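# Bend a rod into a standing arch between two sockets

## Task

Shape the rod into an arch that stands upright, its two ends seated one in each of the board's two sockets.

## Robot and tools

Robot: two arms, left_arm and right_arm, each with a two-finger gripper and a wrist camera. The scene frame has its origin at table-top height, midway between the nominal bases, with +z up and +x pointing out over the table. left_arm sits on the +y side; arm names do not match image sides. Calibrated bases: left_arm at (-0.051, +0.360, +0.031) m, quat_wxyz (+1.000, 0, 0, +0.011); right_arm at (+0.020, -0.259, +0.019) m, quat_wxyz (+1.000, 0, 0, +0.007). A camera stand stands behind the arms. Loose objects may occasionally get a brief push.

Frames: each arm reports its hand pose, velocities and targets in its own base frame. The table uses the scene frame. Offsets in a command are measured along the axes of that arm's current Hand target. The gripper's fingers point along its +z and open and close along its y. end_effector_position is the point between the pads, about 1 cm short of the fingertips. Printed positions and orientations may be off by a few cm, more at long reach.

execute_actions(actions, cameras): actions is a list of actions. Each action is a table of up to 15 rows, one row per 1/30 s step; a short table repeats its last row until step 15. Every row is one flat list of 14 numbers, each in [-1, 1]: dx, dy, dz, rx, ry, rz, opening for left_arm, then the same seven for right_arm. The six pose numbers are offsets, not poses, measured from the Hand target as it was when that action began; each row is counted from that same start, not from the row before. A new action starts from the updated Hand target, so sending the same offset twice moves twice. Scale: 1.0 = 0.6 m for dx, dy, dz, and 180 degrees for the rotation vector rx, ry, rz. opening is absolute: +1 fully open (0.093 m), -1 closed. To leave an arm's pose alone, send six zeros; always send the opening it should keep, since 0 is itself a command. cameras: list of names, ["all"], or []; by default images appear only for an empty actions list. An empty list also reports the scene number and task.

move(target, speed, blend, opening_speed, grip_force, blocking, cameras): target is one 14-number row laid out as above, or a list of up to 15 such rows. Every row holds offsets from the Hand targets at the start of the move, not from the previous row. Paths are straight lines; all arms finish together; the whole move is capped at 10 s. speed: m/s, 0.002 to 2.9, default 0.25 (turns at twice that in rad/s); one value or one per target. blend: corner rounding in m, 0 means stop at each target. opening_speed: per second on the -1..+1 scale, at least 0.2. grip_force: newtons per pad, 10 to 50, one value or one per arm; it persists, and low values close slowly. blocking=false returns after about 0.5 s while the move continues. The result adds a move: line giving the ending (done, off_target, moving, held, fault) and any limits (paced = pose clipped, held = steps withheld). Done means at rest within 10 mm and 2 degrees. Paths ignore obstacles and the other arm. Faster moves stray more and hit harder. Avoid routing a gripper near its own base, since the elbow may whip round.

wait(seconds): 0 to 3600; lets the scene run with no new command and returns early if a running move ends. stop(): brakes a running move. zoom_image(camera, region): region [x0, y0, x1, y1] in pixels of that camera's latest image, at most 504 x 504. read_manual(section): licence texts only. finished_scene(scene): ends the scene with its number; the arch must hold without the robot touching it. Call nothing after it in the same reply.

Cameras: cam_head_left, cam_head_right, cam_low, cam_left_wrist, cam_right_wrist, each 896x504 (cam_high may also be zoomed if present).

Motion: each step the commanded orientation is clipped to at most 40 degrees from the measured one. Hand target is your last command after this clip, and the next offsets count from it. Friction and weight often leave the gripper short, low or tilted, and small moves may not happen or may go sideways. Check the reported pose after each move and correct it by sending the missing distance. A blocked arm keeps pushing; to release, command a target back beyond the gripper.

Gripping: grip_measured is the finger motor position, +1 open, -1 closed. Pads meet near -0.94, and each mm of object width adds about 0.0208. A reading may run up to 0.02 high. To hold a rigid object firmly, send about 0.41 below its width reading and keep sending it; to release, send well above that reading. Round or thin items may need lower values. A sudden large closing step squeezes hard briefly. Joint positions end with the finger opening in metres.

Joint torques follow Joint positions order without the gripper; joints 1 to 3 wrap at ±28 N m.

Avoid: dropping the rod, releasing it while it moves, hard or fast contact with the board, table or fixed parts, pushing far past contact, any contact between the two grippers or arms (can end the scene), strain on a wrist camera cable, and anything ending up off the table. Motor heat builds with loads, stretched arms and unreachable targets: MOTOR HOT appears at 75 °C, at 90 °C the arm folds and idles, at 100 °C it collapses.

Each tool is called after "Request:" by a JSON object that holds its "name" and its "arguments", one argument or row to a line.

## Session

Request:
{"name": "execute_actions", "arguments": {
  "actions": []
}}

Scene clock: 0.00 s.
left_arm: end_effector_position=(+0.3971, +0.0121, +0.0896) grip_measured=+1.000 end_effector_quat_wxyz=(+0.561, -0.061, +0.825, +0.031) | right_arm: end_effector_position=(+0.3828, +0.0030, +0.0786) grip_measured=+1.000 end_effector_quat_wxyz=(+0.575, +0.028, +0.818, -0.011)
Joint positions: left_arm=[-0.033 1.56 0.417 0.76 -0.15 -0.08 0.093] | right_arm=[0.051 1.594 0.321 0.926 0.098 0.051 0.093]
Joint velocities: within noise
Joint torques (N m): no reading
Heat: left arm: 29 °C; right arm: 28 °C.
Hand target: left_arm +0.4000, +0.0121, +0.0960; +0.569, -0.062, +0.820, +0.030 | right_arm +0.3865, +0.0031, +0.0864; +0.585, +0.029, +0.810, -0.010
Tool commands: left_gripper/opening=+1.0 right_gripper/opening=+1.0

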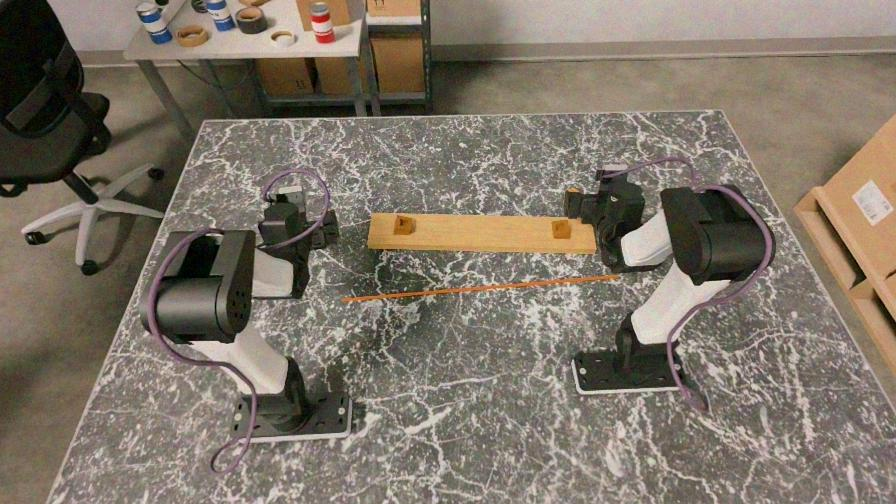

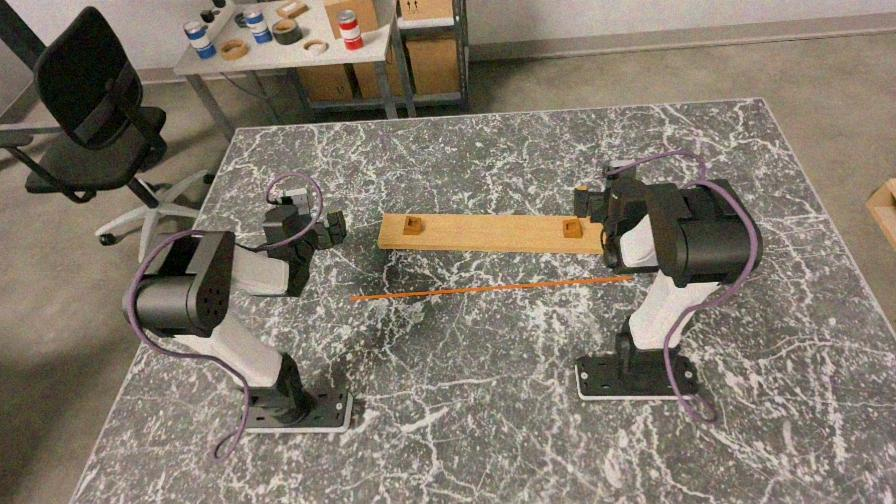

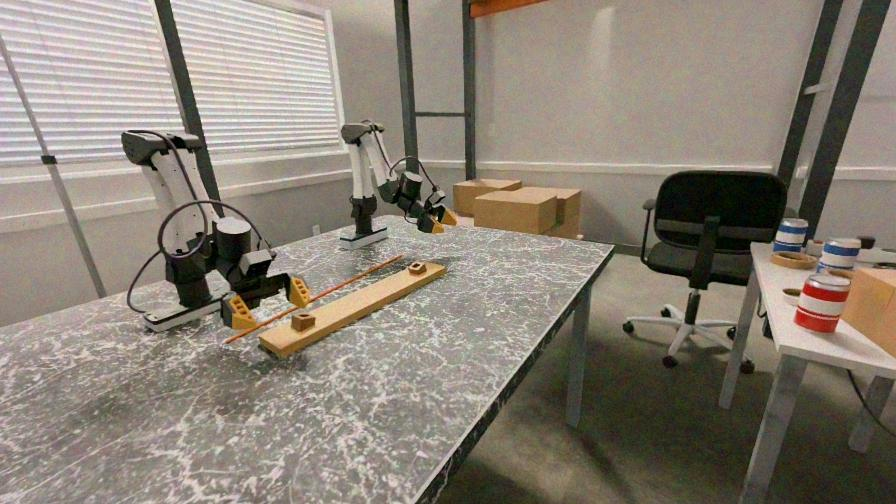

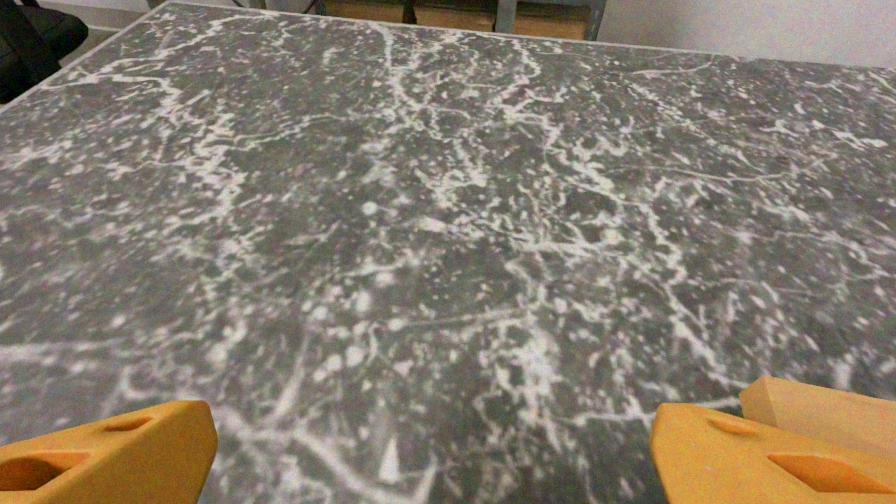

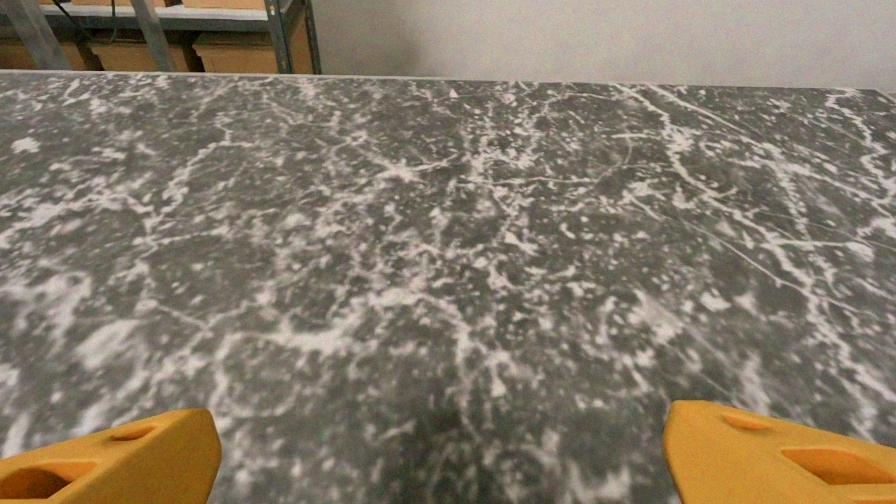

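Request:
{"name": "move", "arguments": {
  "target": [0.1043,-0.1862,-0.2257,0.306,0.298,0.451,0.5,0.0815,0.023,-0.2878,-0.332,0.296,-0.468,0.5],
  "speed": 0.35,
  "cameras": ["cam_left_wrist","cam_right_wrist","cam_head_left"]
}}

Scene clock: 12.90 s.
left_arm: end_effector_position=(+0.2635, -0.1168, +0.0853) grip_measured=+0.503 end_effector_quat_wxyz=(+0.002, +0.671, +0.741, -0.004) | right_arm: end_effector_position=(+0.2021, +0.0253, +0.0883) grip_measured=+0.502 end_effector_quat_wxyz=(+0.003, +0.729, -0.685, -0.004)
Joint positions: left_arm=[-0.412 1.648 1.212 -1.133 0.009 1.06 0.069] | right_arm=[0.123 1.328 0.932 -1.184 -0.002 -1.511 0.069]
Joint torques (N m): left_arm=[-0.44 -4.21 7.16 0.13 -0.02 0.07] | right_arm=[0.68 -2.55 10.18 0.2 -0.2 -0.12]
Heat: left arm: 30 °C; right arm: 29 °C.
Hand target: left_arm +0.2678, -0.1190, +0.0874; +0.000, +0.678, +0.735, +0.000 | right_arm +0.2083, +0.0273, +0.0947; +0.000, +0.735, -0.678, +0.000
Off the commanded pose: left_arm 0.005 m, 1 deg | right_arm 0.009 m, 1 deg.
move: done
Images, in order (width x height): cam_head_left 896x504, cam_left_wrist 896x504, cam_right_wrist 896x504.

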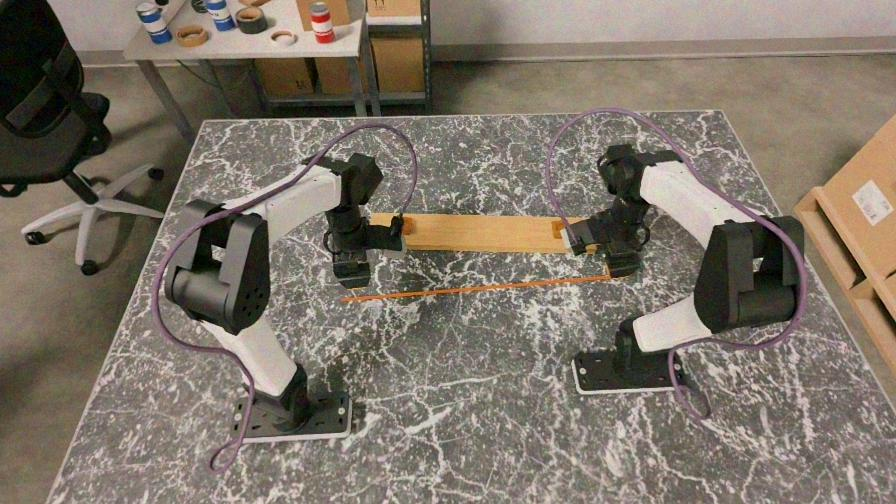

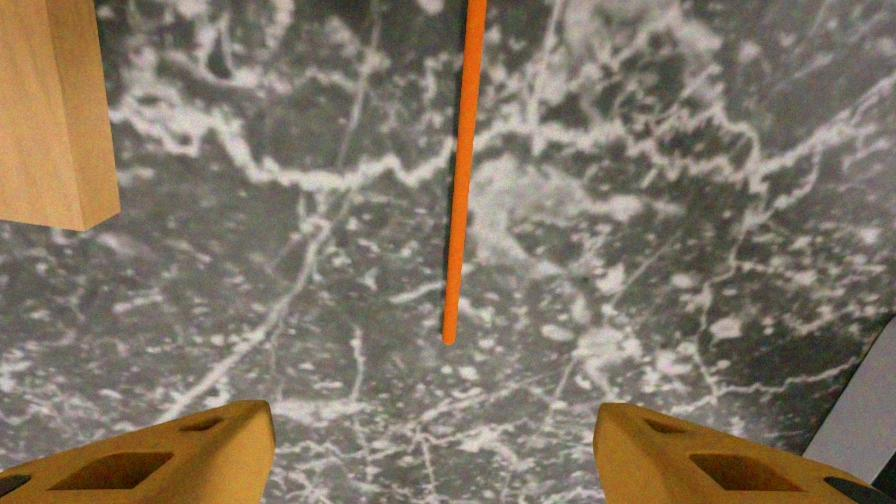

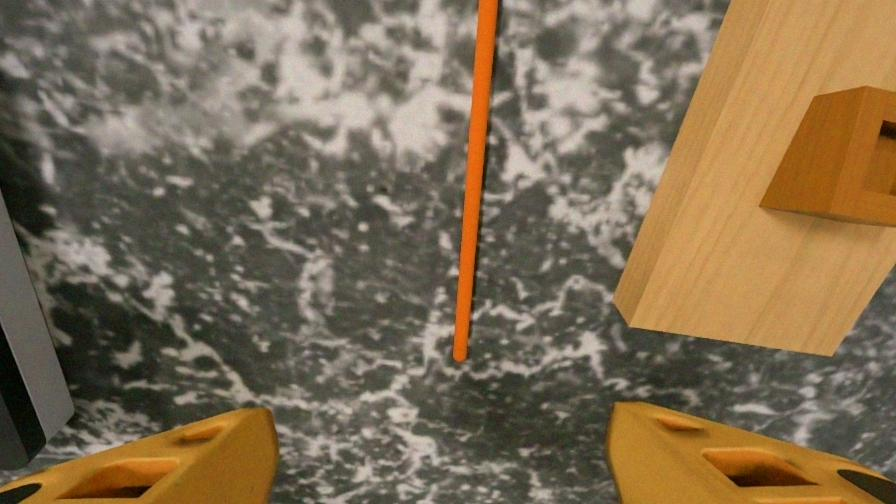

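Request:
{"name": "move", "arguments": {
  "target": [
    [0,-0.005,0.14,0,0,0,0.3,0,-0.01,0.155,0,0,0,0.3],
    [0,-0.005,0.185,0,0,0,0.3,0,-0.01,0.198,0,0,0,0.3]
  ],
  "speed": [0.15,0.03],
  "blend": 0.004,
  "cameras": ["cam_left_wrist","cam_right_wrist"]
}}

Scene clock: 17.43 s.
left_arm: end_effector_position=(+0.2642, -0.1171, -0.0137) grip_measured=+0.302 end_effector_quat_wxyz=(+0.000, +0.672, +0.740, -0.002) | right_arm: end_effector_position=(+0.2126, +0.0263, -0.0119) grip_measured=+0.302 end_effector_quat_wxyz=(+0.003, +0.730, -0.683, -0.003)
Joint positions: left_arm=[-0.415 1.803 0.966 -0.735 0.003 1.06 0.06] | right_arm=[0.123 1.537 0.675 -0.717 0 -1.514 0.06]
Joint torques (N m): left_arm=[-0.59 -3.99 2.97 0.59 0 -0.01] | right_arm=[0.55 -1.98 3.48 0.93 -0.18 -0.12]
Heat: left arm: 31 °C; right arm: 29 °C.
Hand target: left_arm +0.2647, -0.1192, -0.0236; +0.000, +0.678, +0.735, +0.000 | right_arm +0.2145, +0.0277, -0.0241; +0.000, +0.735, -0.678, +0.000
Off the commanded pose: left_arm 0.010 m, 1 deg | right_arm 0.012 m, 1 deg.
move: off_target (right_arm)

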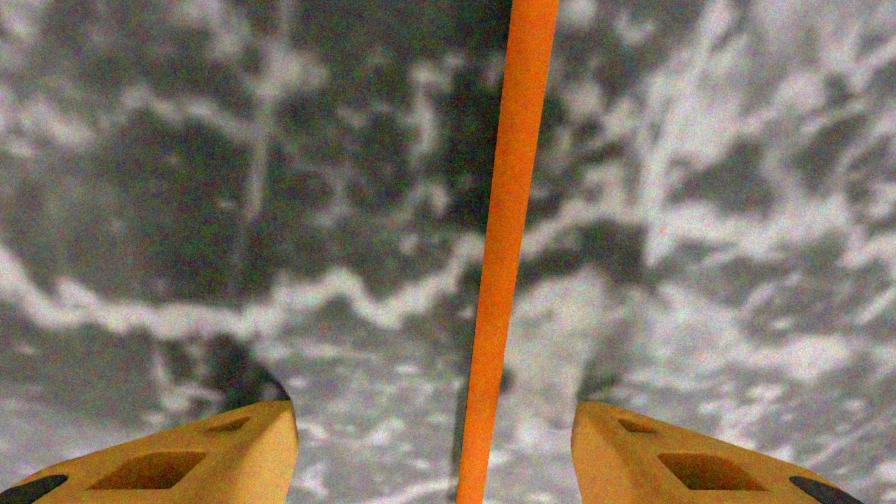

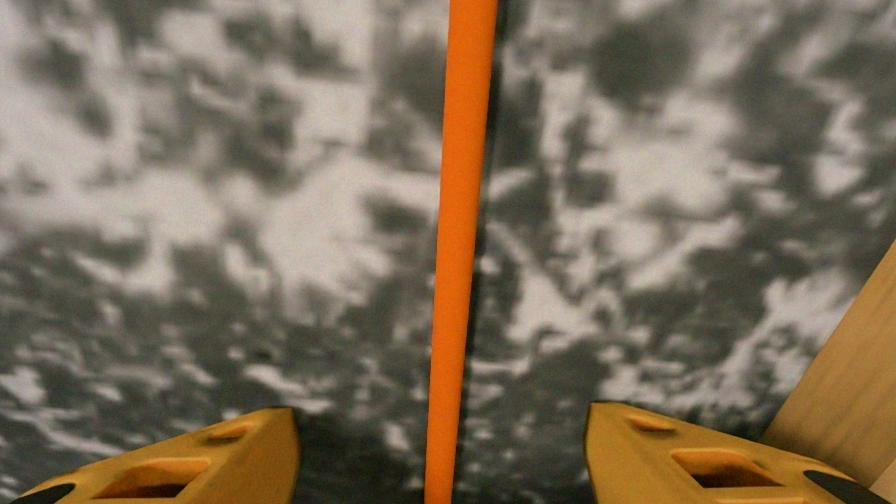

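Request:
{"name": "move", "arguments": {
  "target": [0,0,0,0,0,0,-1,0,0,0,0,0,0,-1],
  "opening_speed": 1
}}

Request:
{"name": "move", "arguments": {
  "target": [
    [0,0,-0.18,0,0,0,-1,0,0,-0.18,0,0,0,-1],
    [-0.01,0,-0.22,0,-0.111,0,-1,-0.01,0,-0.22,0,-0.111,0,-1],
    [-0.034,0,-0.25,0,-0.222,0,-1,-0.034,0,-0.25,0,-0.222,0,-1]
  ],
  "speed": 0.15,
  "blend": 0.01,
  "cameras": ["all"]
}}

Scene clock: 23.13 s.
left_arm: end_effector_position=(+0.2725, -0.1185, -0.0145) grip_measured=-0.971 end_effector_quat_wxyz=(+0.014, +0.674, +0.739, +0.009) | right_arm: end_effector_position=(+0.2135, +0.0262, -0.0119) grip_measured=-0.976 end_effector_quat_wxyz=(+0.002, +0.730, -0.683, -0.001)
Joint positions: left_arm=[-0.415 1.805 0.965 -0.699 -0.009 1.065 0] | right_arm=[0.123 1.537 0.675 -0.714 0.001 -1.514 0]
Joint torques (N m): left_arm=[-0.42 -4.12 3.26 0.31 0.13 -0.03] | right_arm=[0.55 -1.89 3.52 0.86 -0.21 -0.13]
Heat: left arm: 31 °C; right arm: 29 °C.
Hand target: left_arm +0.2647, -0.1192, -0.0236; +0.000, +0.678, +0.735, +0.000 | right_arm +0.2145, +0.0277, -0.0241; +0.000, +0.735, -0.678, +0.000
Off the commanded pose: left_arm 0.012 m, 2 deg | right_arm 0.012 m, 1 deg.
move: done

Scene clock: 26.93 s.
left_arm: end_effector_position=(+0.2639, -0.1289, +0.1140) grip_measured=-0.971 end_effector_quat_wxyz=(+0.212, +0.638, +0.708, -0.216) | right_arm: end_effector_position=(+0.2092, +0.0392, +0.1144) grip_measured=-0.976 end_effector_quat_wxyz=(-0.205, +0.697, -0.647, -0.230)
Joint positions: left_arm=[-0.122 1.52 1.072 -1.008 0.605 1.309 0] | right_arm=[-0.264 1.488 1.032 -1.363 -0.581 -1.984 0]
Joint torques (N m): left_arm=[0.39 -6.43 4.48 0.68 1.19 -0.02] | right_arm=[0.03 -3.3 9.1 -0.44 -1.35 -0.26]
Heat: left arm: 32 °C; right arm: 30 °C.
Hand target: left_arm +0.2663, -0.1394, +0.1264; +0.251, +0.637, +0.691, -0.232 | right_arm +0.2127, +0.0481, +0.1259; -0.232, +0.691, -0.637, -0.251
Off the commanded pose: left_arm 0.016 m, 5 deg | right_arm 0.015 m, 4 deg.
move: off_target (left_arm, right_arm)

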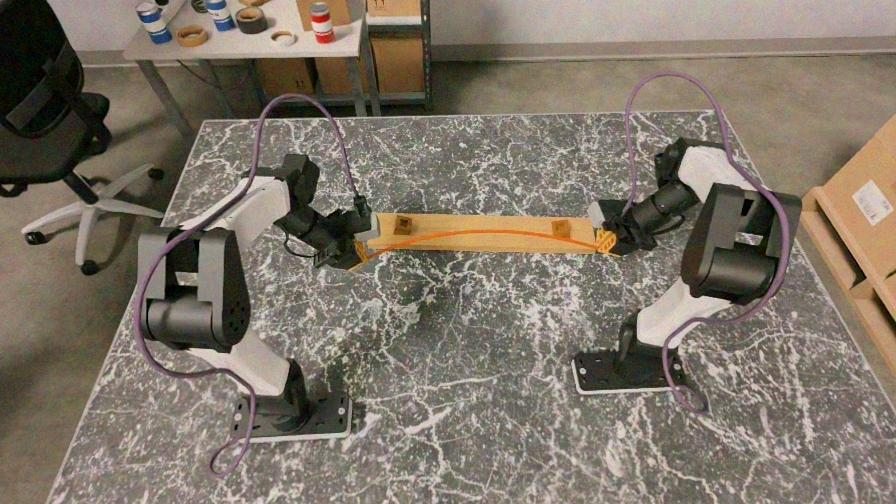

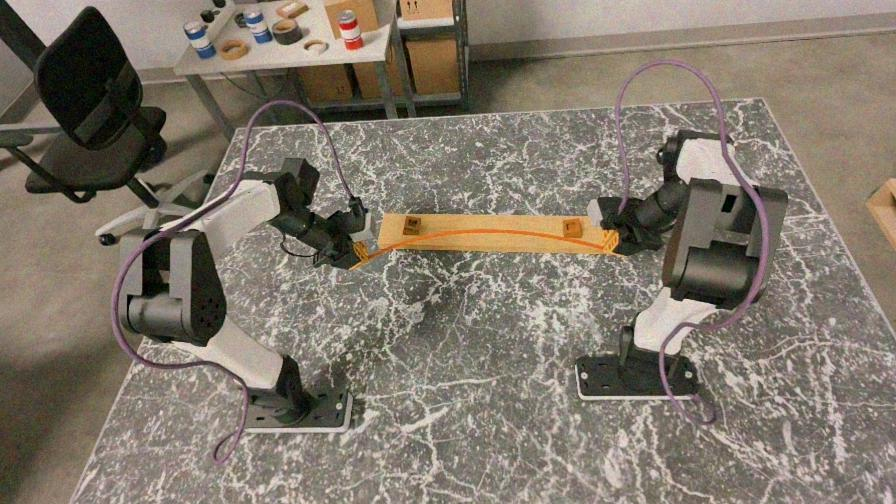

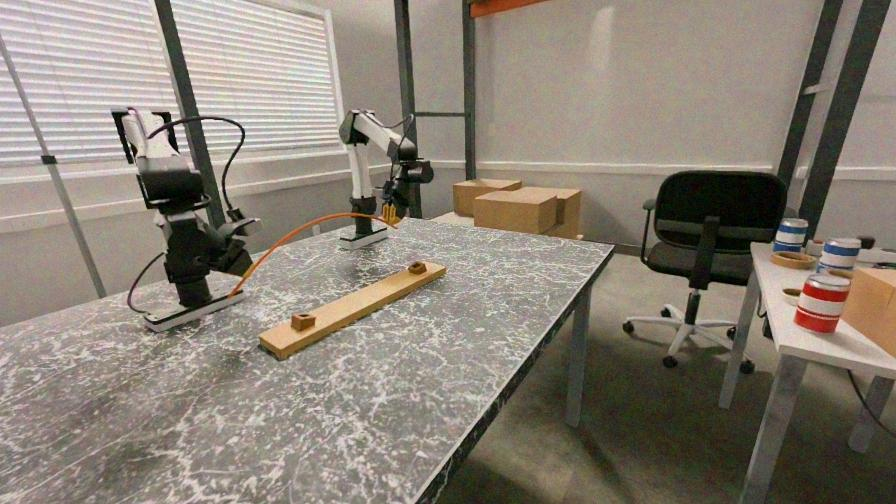

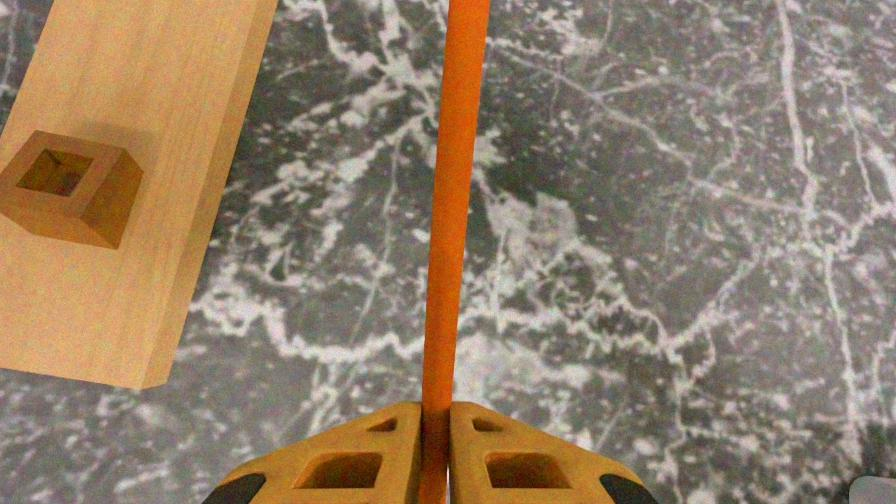

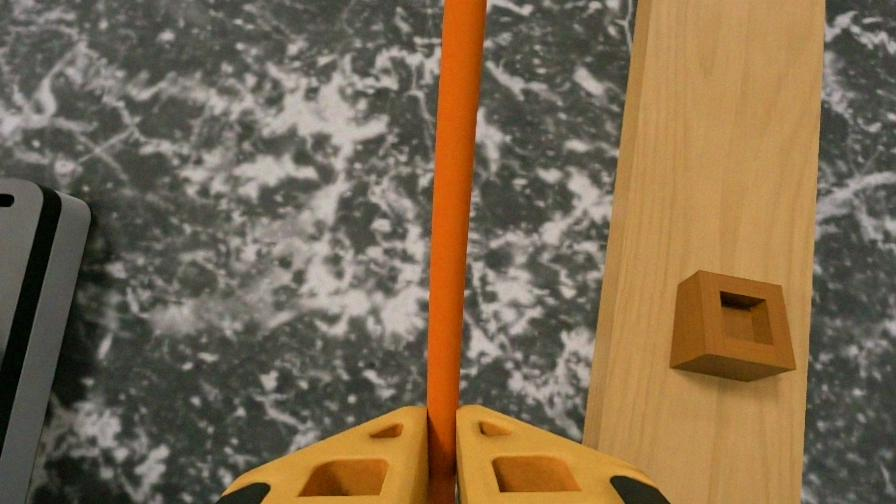

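Request:
{"name": "move", "arguments": {
  "target": [
    [-0.1185,0.2628,0.0698,0.028,-0.139,0.0215,-1,-0.0235,-0.1998,-0.0218,0.028,-0.139,0.0215,-1],
    [-0.1242,0.246,0.1287,0.031,-0.217,0.018,-1,-0.0643,-0.2035,0.0668,0.031,-0.217,0.018,-1]
  ],
  "speed": 0.12,
  "blend": 0.005,
  "cameras": ["all"]
}}

Request:
{"name": "zoom_image", "arguments": {
  "camera": "cam_low",
  "region": [240, 200, 490, 360]
}}

Request:
{"name": "zoom_image", "arguments": {
  "camera": "cam_head_left",
  "region": [350, 160, 620, 260]
}}

Request:
{"name": "zoom_image", "arguments": {
  "camera": "cam_head_right",
  "region": [350, 160, 620, 260]
}}

Scene clock: 45.47 s.
left_arm: end_effector_position=(+0.4357, -0.2136, +0.1023) grip_measured=-0.971 end_effector_quat_wxyz=(+0.440, +0.546, +0.566, -0.433) | right_arm: end_effector_position=(+0.3297, +0.0994, +0.1189) grip_measured=-0.976 end_effector_quat_wxyz=(-0.442, +0.541, -0.583, -0.415)
Joint positions: left_arm=[-0.116 2.201 1.464 -0.311 1.292 1.021 0] | right_arm=[-0.194 2.018 1.278 -1.26 -1.276 -2.011 0]
Joint torques (N m): left_arm=[-3.96 -10.51 4.27 1.03 1.14 -0.21] | right_arm=[2.82 -6.41 4.72 -0.19 -1.55 -0.21]
Heat: left arm: 34 °C; right arm: 32 °C.
Hand target: left_arm +0.4221, -0.2340, +0.1152; +0.443, +0.553, +0.537, -0.457 | right_arm +0.3299, +0.1131, +0.1199; -0.457, +0.538, -0.553, -0.443
Off the commanded pose: left_arm 0.028 m, 4 deg | right_arm 0.014 m, 5 deg.
joint sent to its limit (right arm) — joint 6 (wrist roll), lower limit. The joint targets still meet the commanded pose.
move: off_target (left_arm, right_arm)

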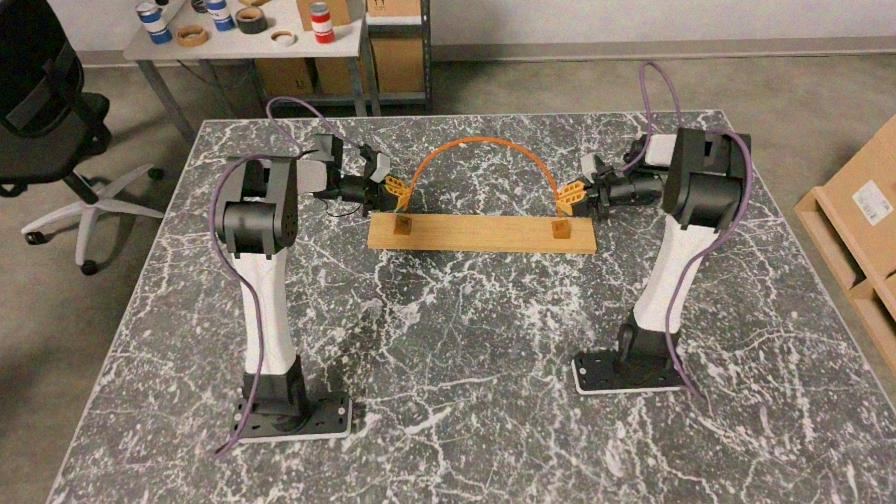

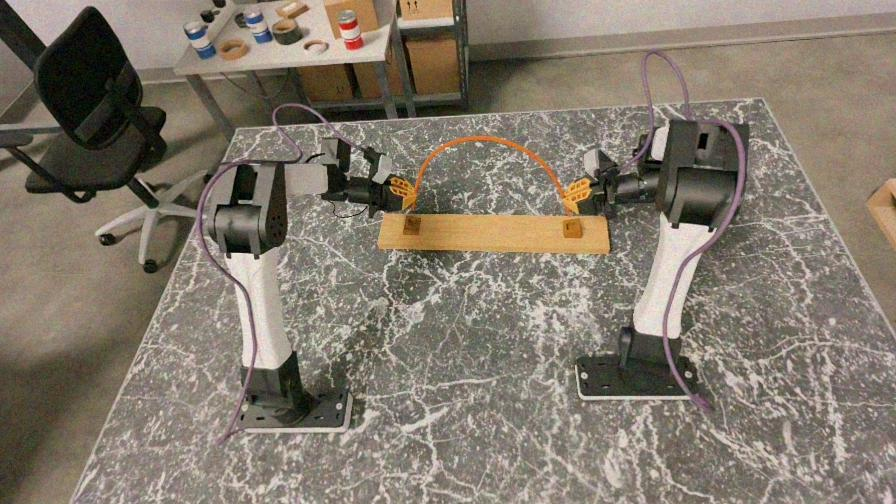

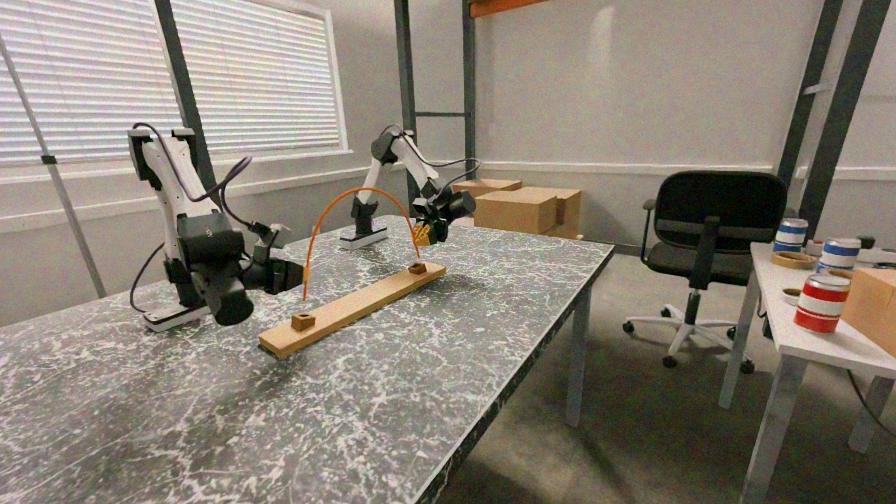

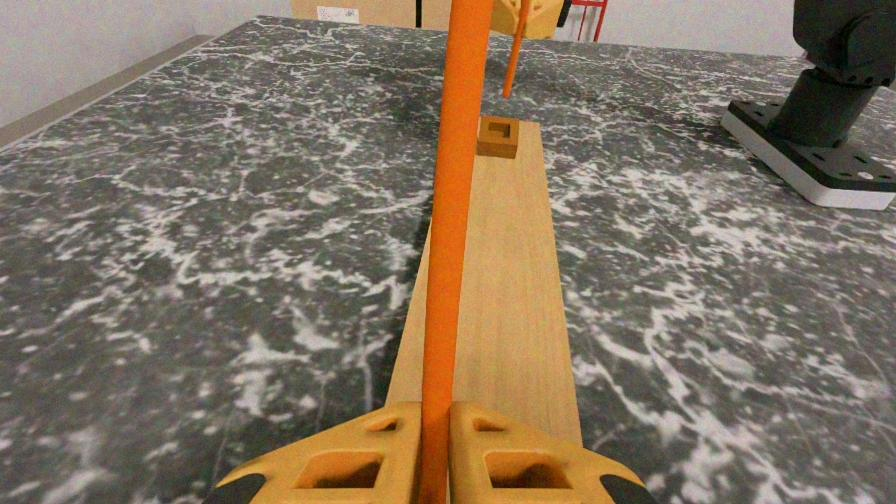

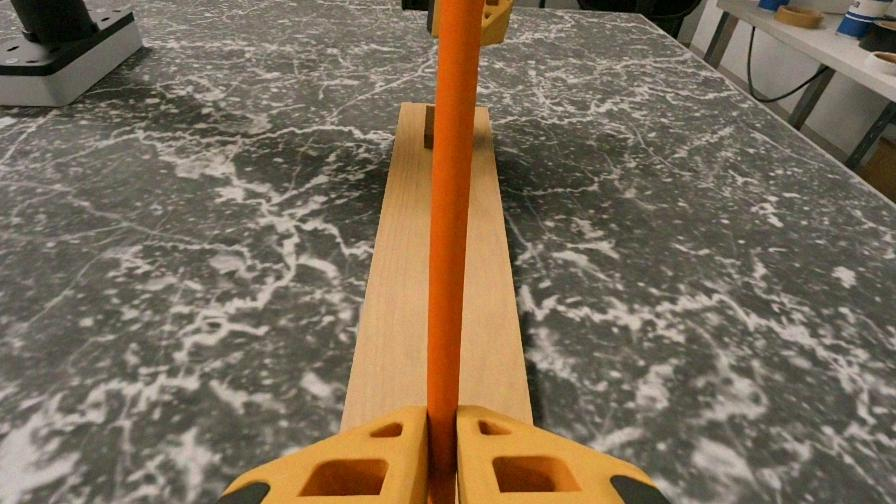

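Scaled by 2.016.

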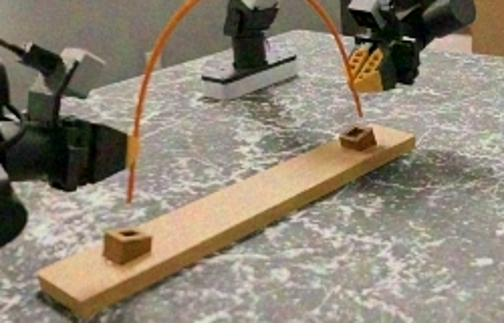

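Scaled by 1.867.

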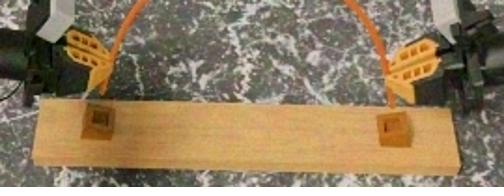

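Scaled by 1.867.

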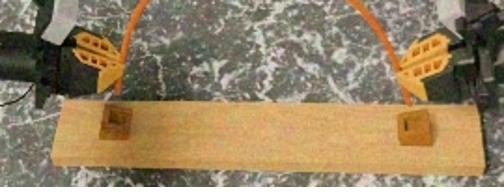

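Request:
{"name": "move", "arguments": {
  "target": [0.0243,-0.0168,-0.0032,0,0,0,-1,0.0363,0.01,0.0053,0,0,0,-1],
  "speed": 0.06,
  "cameras": ["cam_head_left","cam_head_right","cam_low"]
}}

Request:
{"name": "zoom_image", "arguments": {
  "camera": "cam_head_left",
  "region": [380, 190, 440, 240]
}}

Request:
{"name": "zoom_image", "arguments": {
  "camera": "cam_head_right",
  "region": [380, 190, 440, 240]
}}

Request:
{"name": "zoom_image", "arguments": {
  "camera": "cam_head_left",
  "region": [535, 190, 595, 240]
}}

Request:
{"name": "zoom_image", "arguments": {
  "camera": "cam_head_right",
  "region": [545, 190, 605, 240]
}}

Request:
{"name": "zoom_image", "arguments": {
  "camera": "cam_low",
  "region": [280, 280, 330, 340]
}}

Request:
{"name": "zoom_image", "arguments": {
  "camera": "cam_low",
  "region": [390, 235, 440, 285]
}}

Scene clock: 52.97 s.
left_arm: end_effector_position=(+0.4238, -0.2124, +0.0850) grip_measured=-0.971 end_effector_quat_wxyz=(+0.435, +0.543, +0.570, -0.438) | right_arm: end_effector_position=(+0.3241, +0.1005, +0.0967) grip_measured=-0.976 end_effector_quat_wxyz=(-0.442, +0.540, -0.583, -0.416)
Joint positions: left_arm=[-0.116 2.201 1.387 -0.25 1.295 1.02 0] | right_arm=[-0.194 2.043 1.214 -1.172 -1.276 -2.011 0]
Joint torques (N m): left_arm=[-3.34 -10.97 4.08 1.04 1.15 -0.1] | right_arm=[2.39 -6.34 4.41 -0.2 -1.48 -0.19]
Heat: left arm: 37 °C; right arm: 32 °C.
Hand target: left_arm +0.4121, -0.2291, +0.1012; +0.443, +0.553, +0.537, -0.457 | right_arm +0.3239, +0.1123, +0.0980; -0.457, +0.538, -0.553, -0.443
Off the commanded pose: left_arm 0.026 m, 5 deg | right_arm 0.012 m, 5 deg.
joint sent to its limit (right arm) — joint 6 (wrist roll), lower limit. The joint targets still meet the commanded pose.
move: off_target (left_arm, right_arm)

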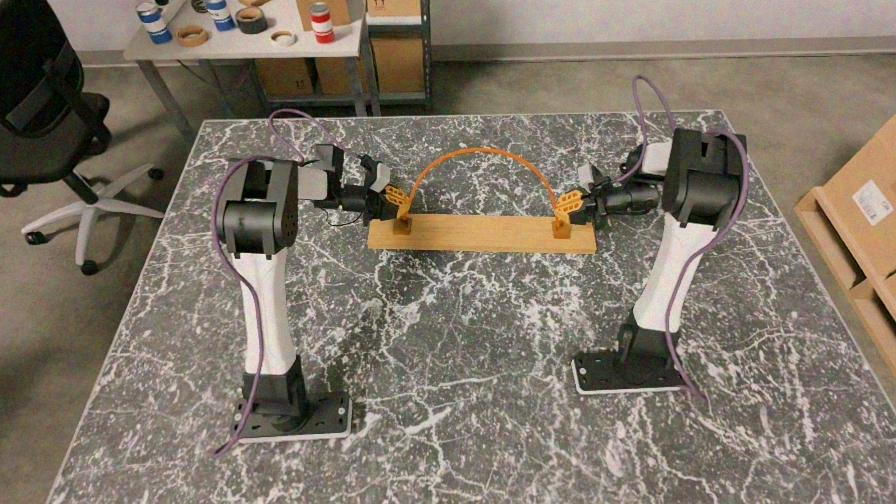

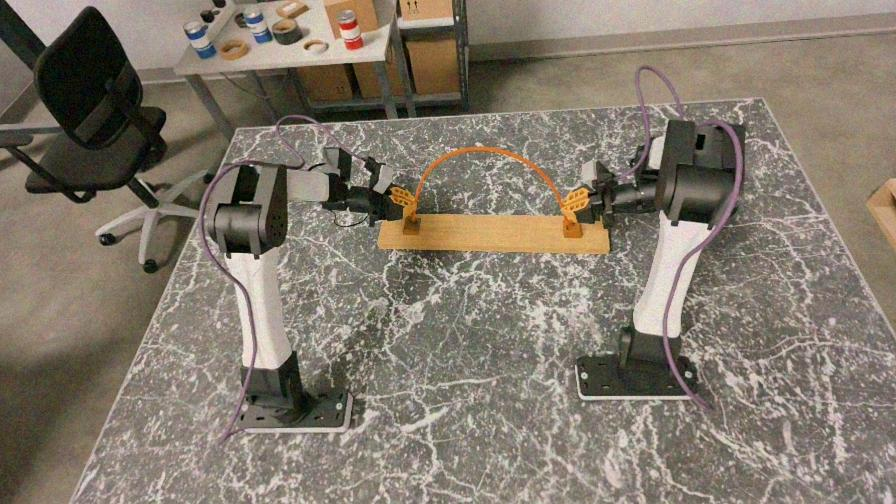

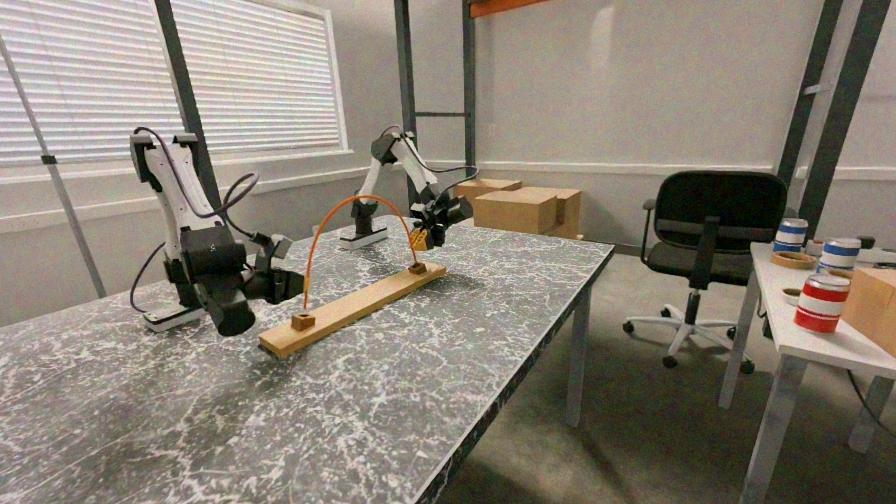

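Scaled by 8.400.

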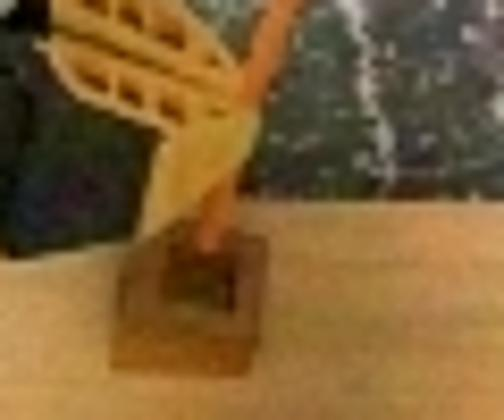

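Scaled by 8.400.

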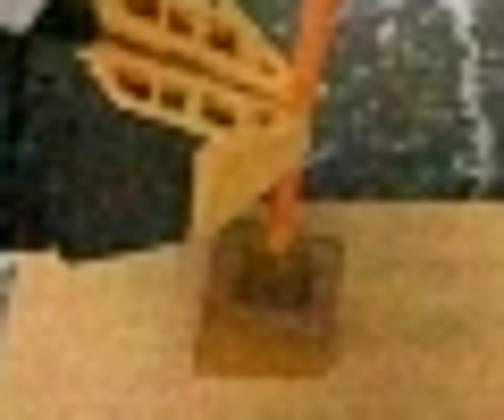

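Scaled by 8.400.

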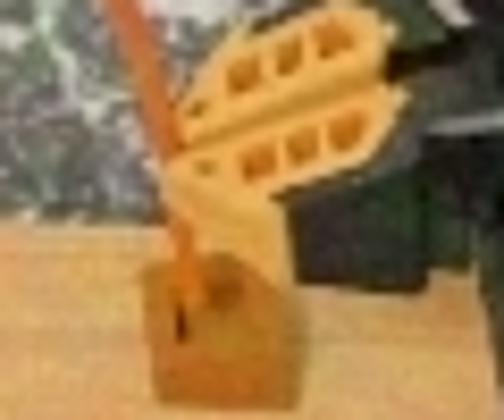

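Scaled by 8.400.

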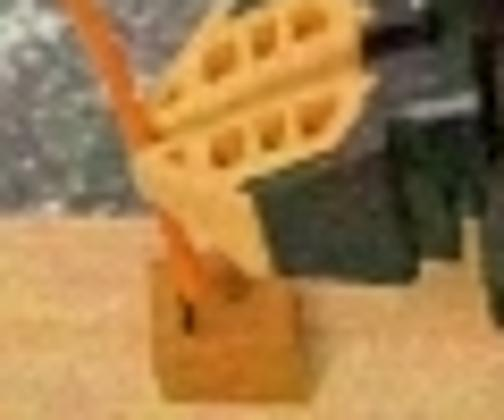

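Scaled by 8.400.

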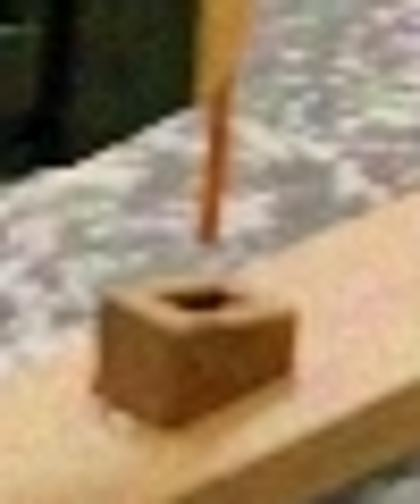

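Scaled by 10.080.

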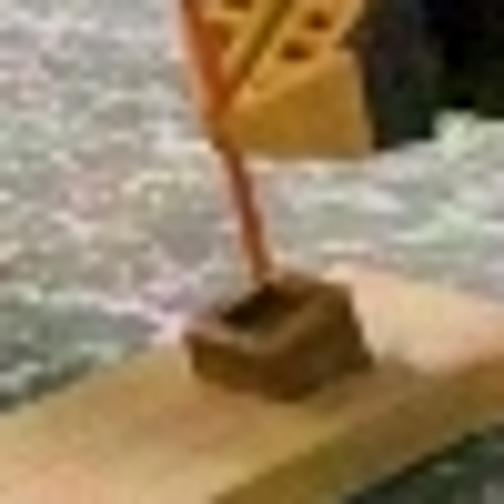

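Request:
{"name": "move", "arguments": {
  "target": [
    [0.006,-0.0102,-0.0052,0,0,0,-1,0.014,-0.0035,-0.0023,0,0,0,-1],
    [0.056,-0.0103,-0.0007,0,0,0,-1,0.0645,-0.0037,-0.001,0,0,0,-1]
  ],
  "speed": 0.04,
  "blend": 0.002,
  "cameras": ["cam_head_left","cam_head_right","cam_low"]
}}

Request:
{"name": "zoom_image", "arguments": {
  "camera": "cam_head_left",
  "region": [380, 190, 440, 240]
}}

Request:
{"name": "zoom_image", "arguments": {
  "camera": "cam_head_left",
  "region": [535, 190, 595, 240]
}}

Request:
{"name": "zoom_image", "arguments": {
  "camera": "cam_head_right",
  "region": [545, 190, 605, 240]
}}

Request:
{"name": "zoom_image", "arguments": {
  "camera": "cam_low",
  "region": [280, 280, 330, 340]
}}

Request:
{"name": "zoom_image", "arguments": {
  "camera": "cam_low",
  "region": [390, 235, 440, 285]
}}

Scene clock: 60.50 s.
left_arm: end_effector_position=(+0.4157, -0.2116, +0.0703) grip_measured=-0.971 end_effector_quat_wxyz=(+0.440, +0.550, +0.561, -0.434) | right_arm: end_effector_position=(+0.3279, +0.0982, +0.0725) grip_measured=-0.976 end_effector_quat_wxyz=(+0.456, -0.523, +0.584, +0.422)
Joint positions: left_arm=[-0.116 2.21 1.331 -0.191 1.298 1.052 0] | right_arm=[-0.205 2.117 1.184 -1.082 -1.315 -2.011 0]
Joint torques (N m): left_arm=[-1.98 -7.46 3.88 1.06 1.16 0.05] | right_arm=[1.55 -5.7 3.49 0.11 -0.89 -0.19]
Heat: left arm: 39 °C; right arm: 31 °C.
Hand target: left_arm +0.4061, -0.2221, +0.0684; +0.443, +0.553, +0.537, -0.457 | right_arm +0.3260, +0.1042, +0.0601; +0.457, -0.538, +0.553, +0.443
Off the commanded pose: left_arm 0.014 m, 4 deg | right_arm 0.014 m, 5 deg.
joint sent to its limit (right arm) — joint 6 (wrist roll), lower limit. The joint targets are off in orientation, not in position.
move: off_target (left_arm, right_arm)

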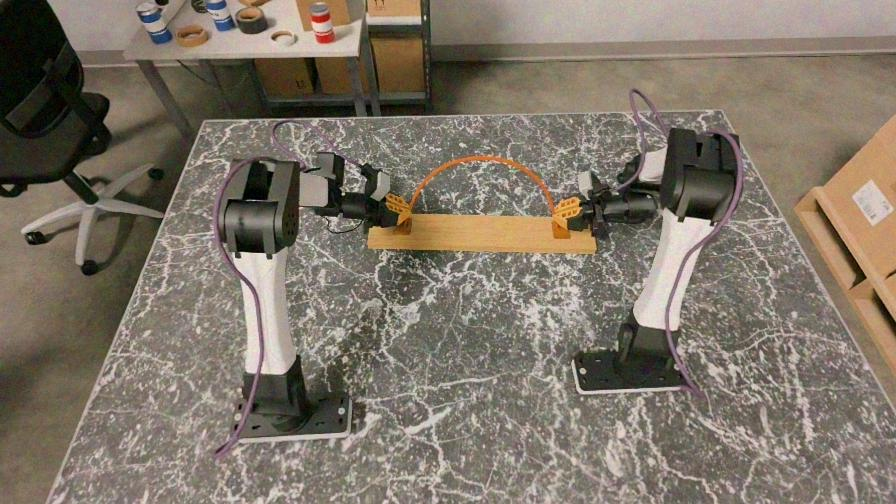

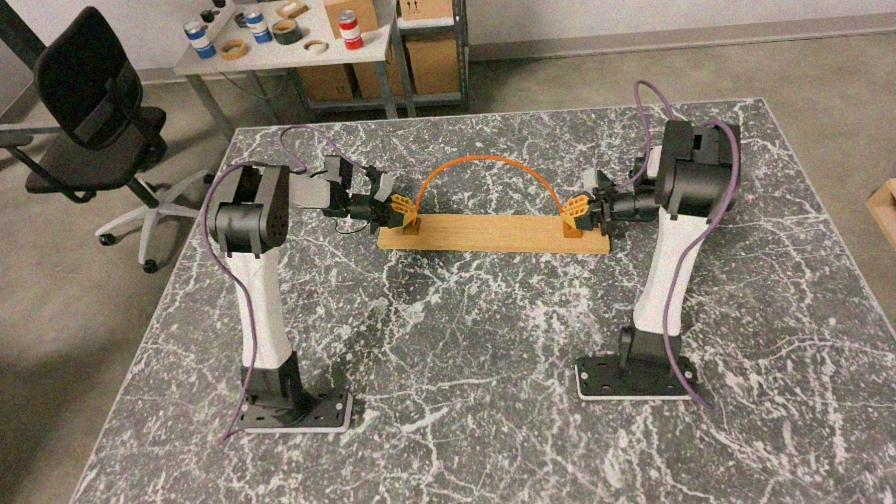

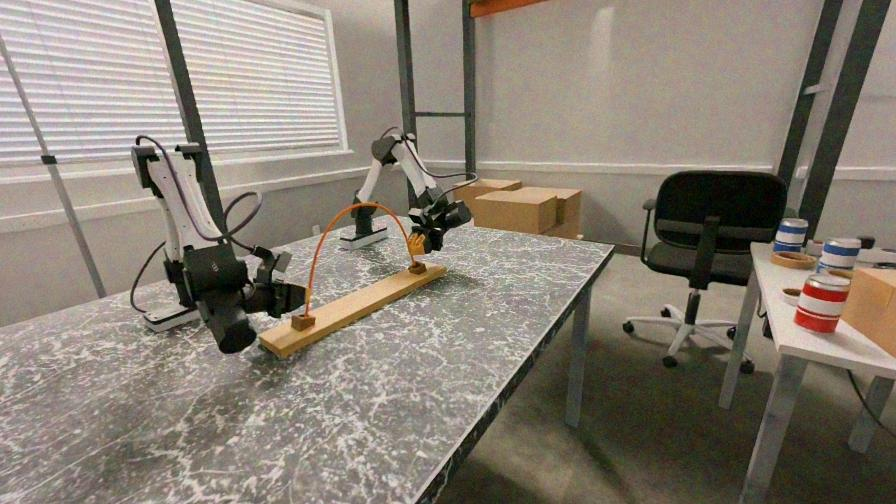

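Scaled by 8.400.

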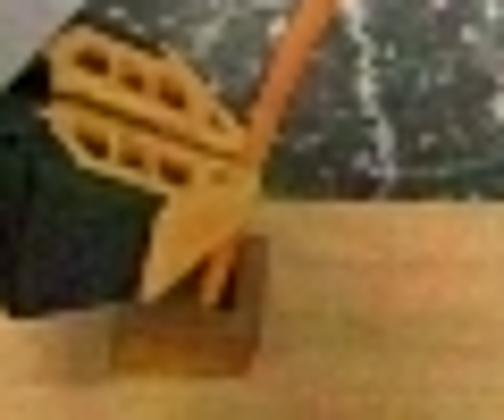

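Scaled by 8.400.

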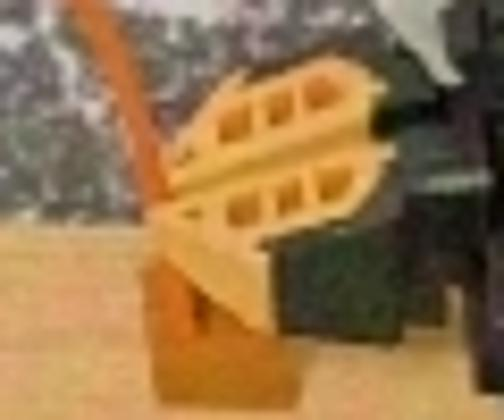

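Scaled by 8.400.

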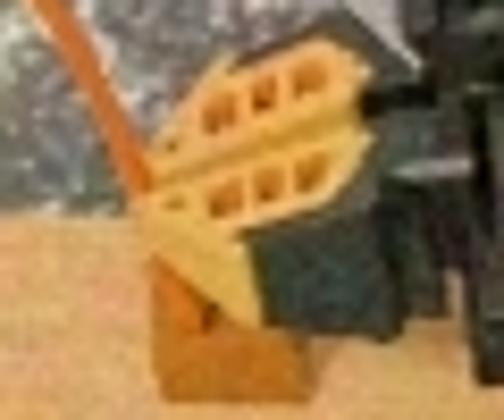

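Scaled by 8.400.

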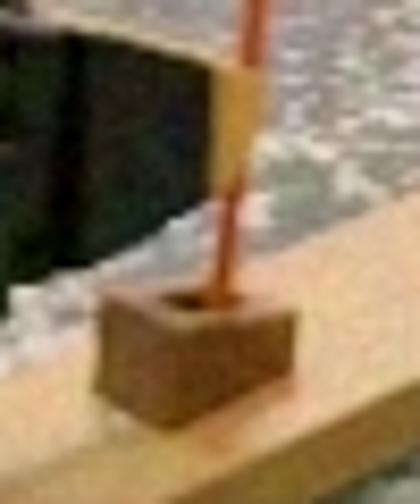

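Scaled by 10.080.

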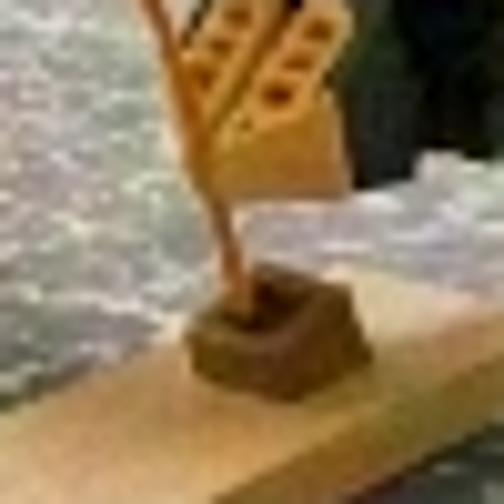

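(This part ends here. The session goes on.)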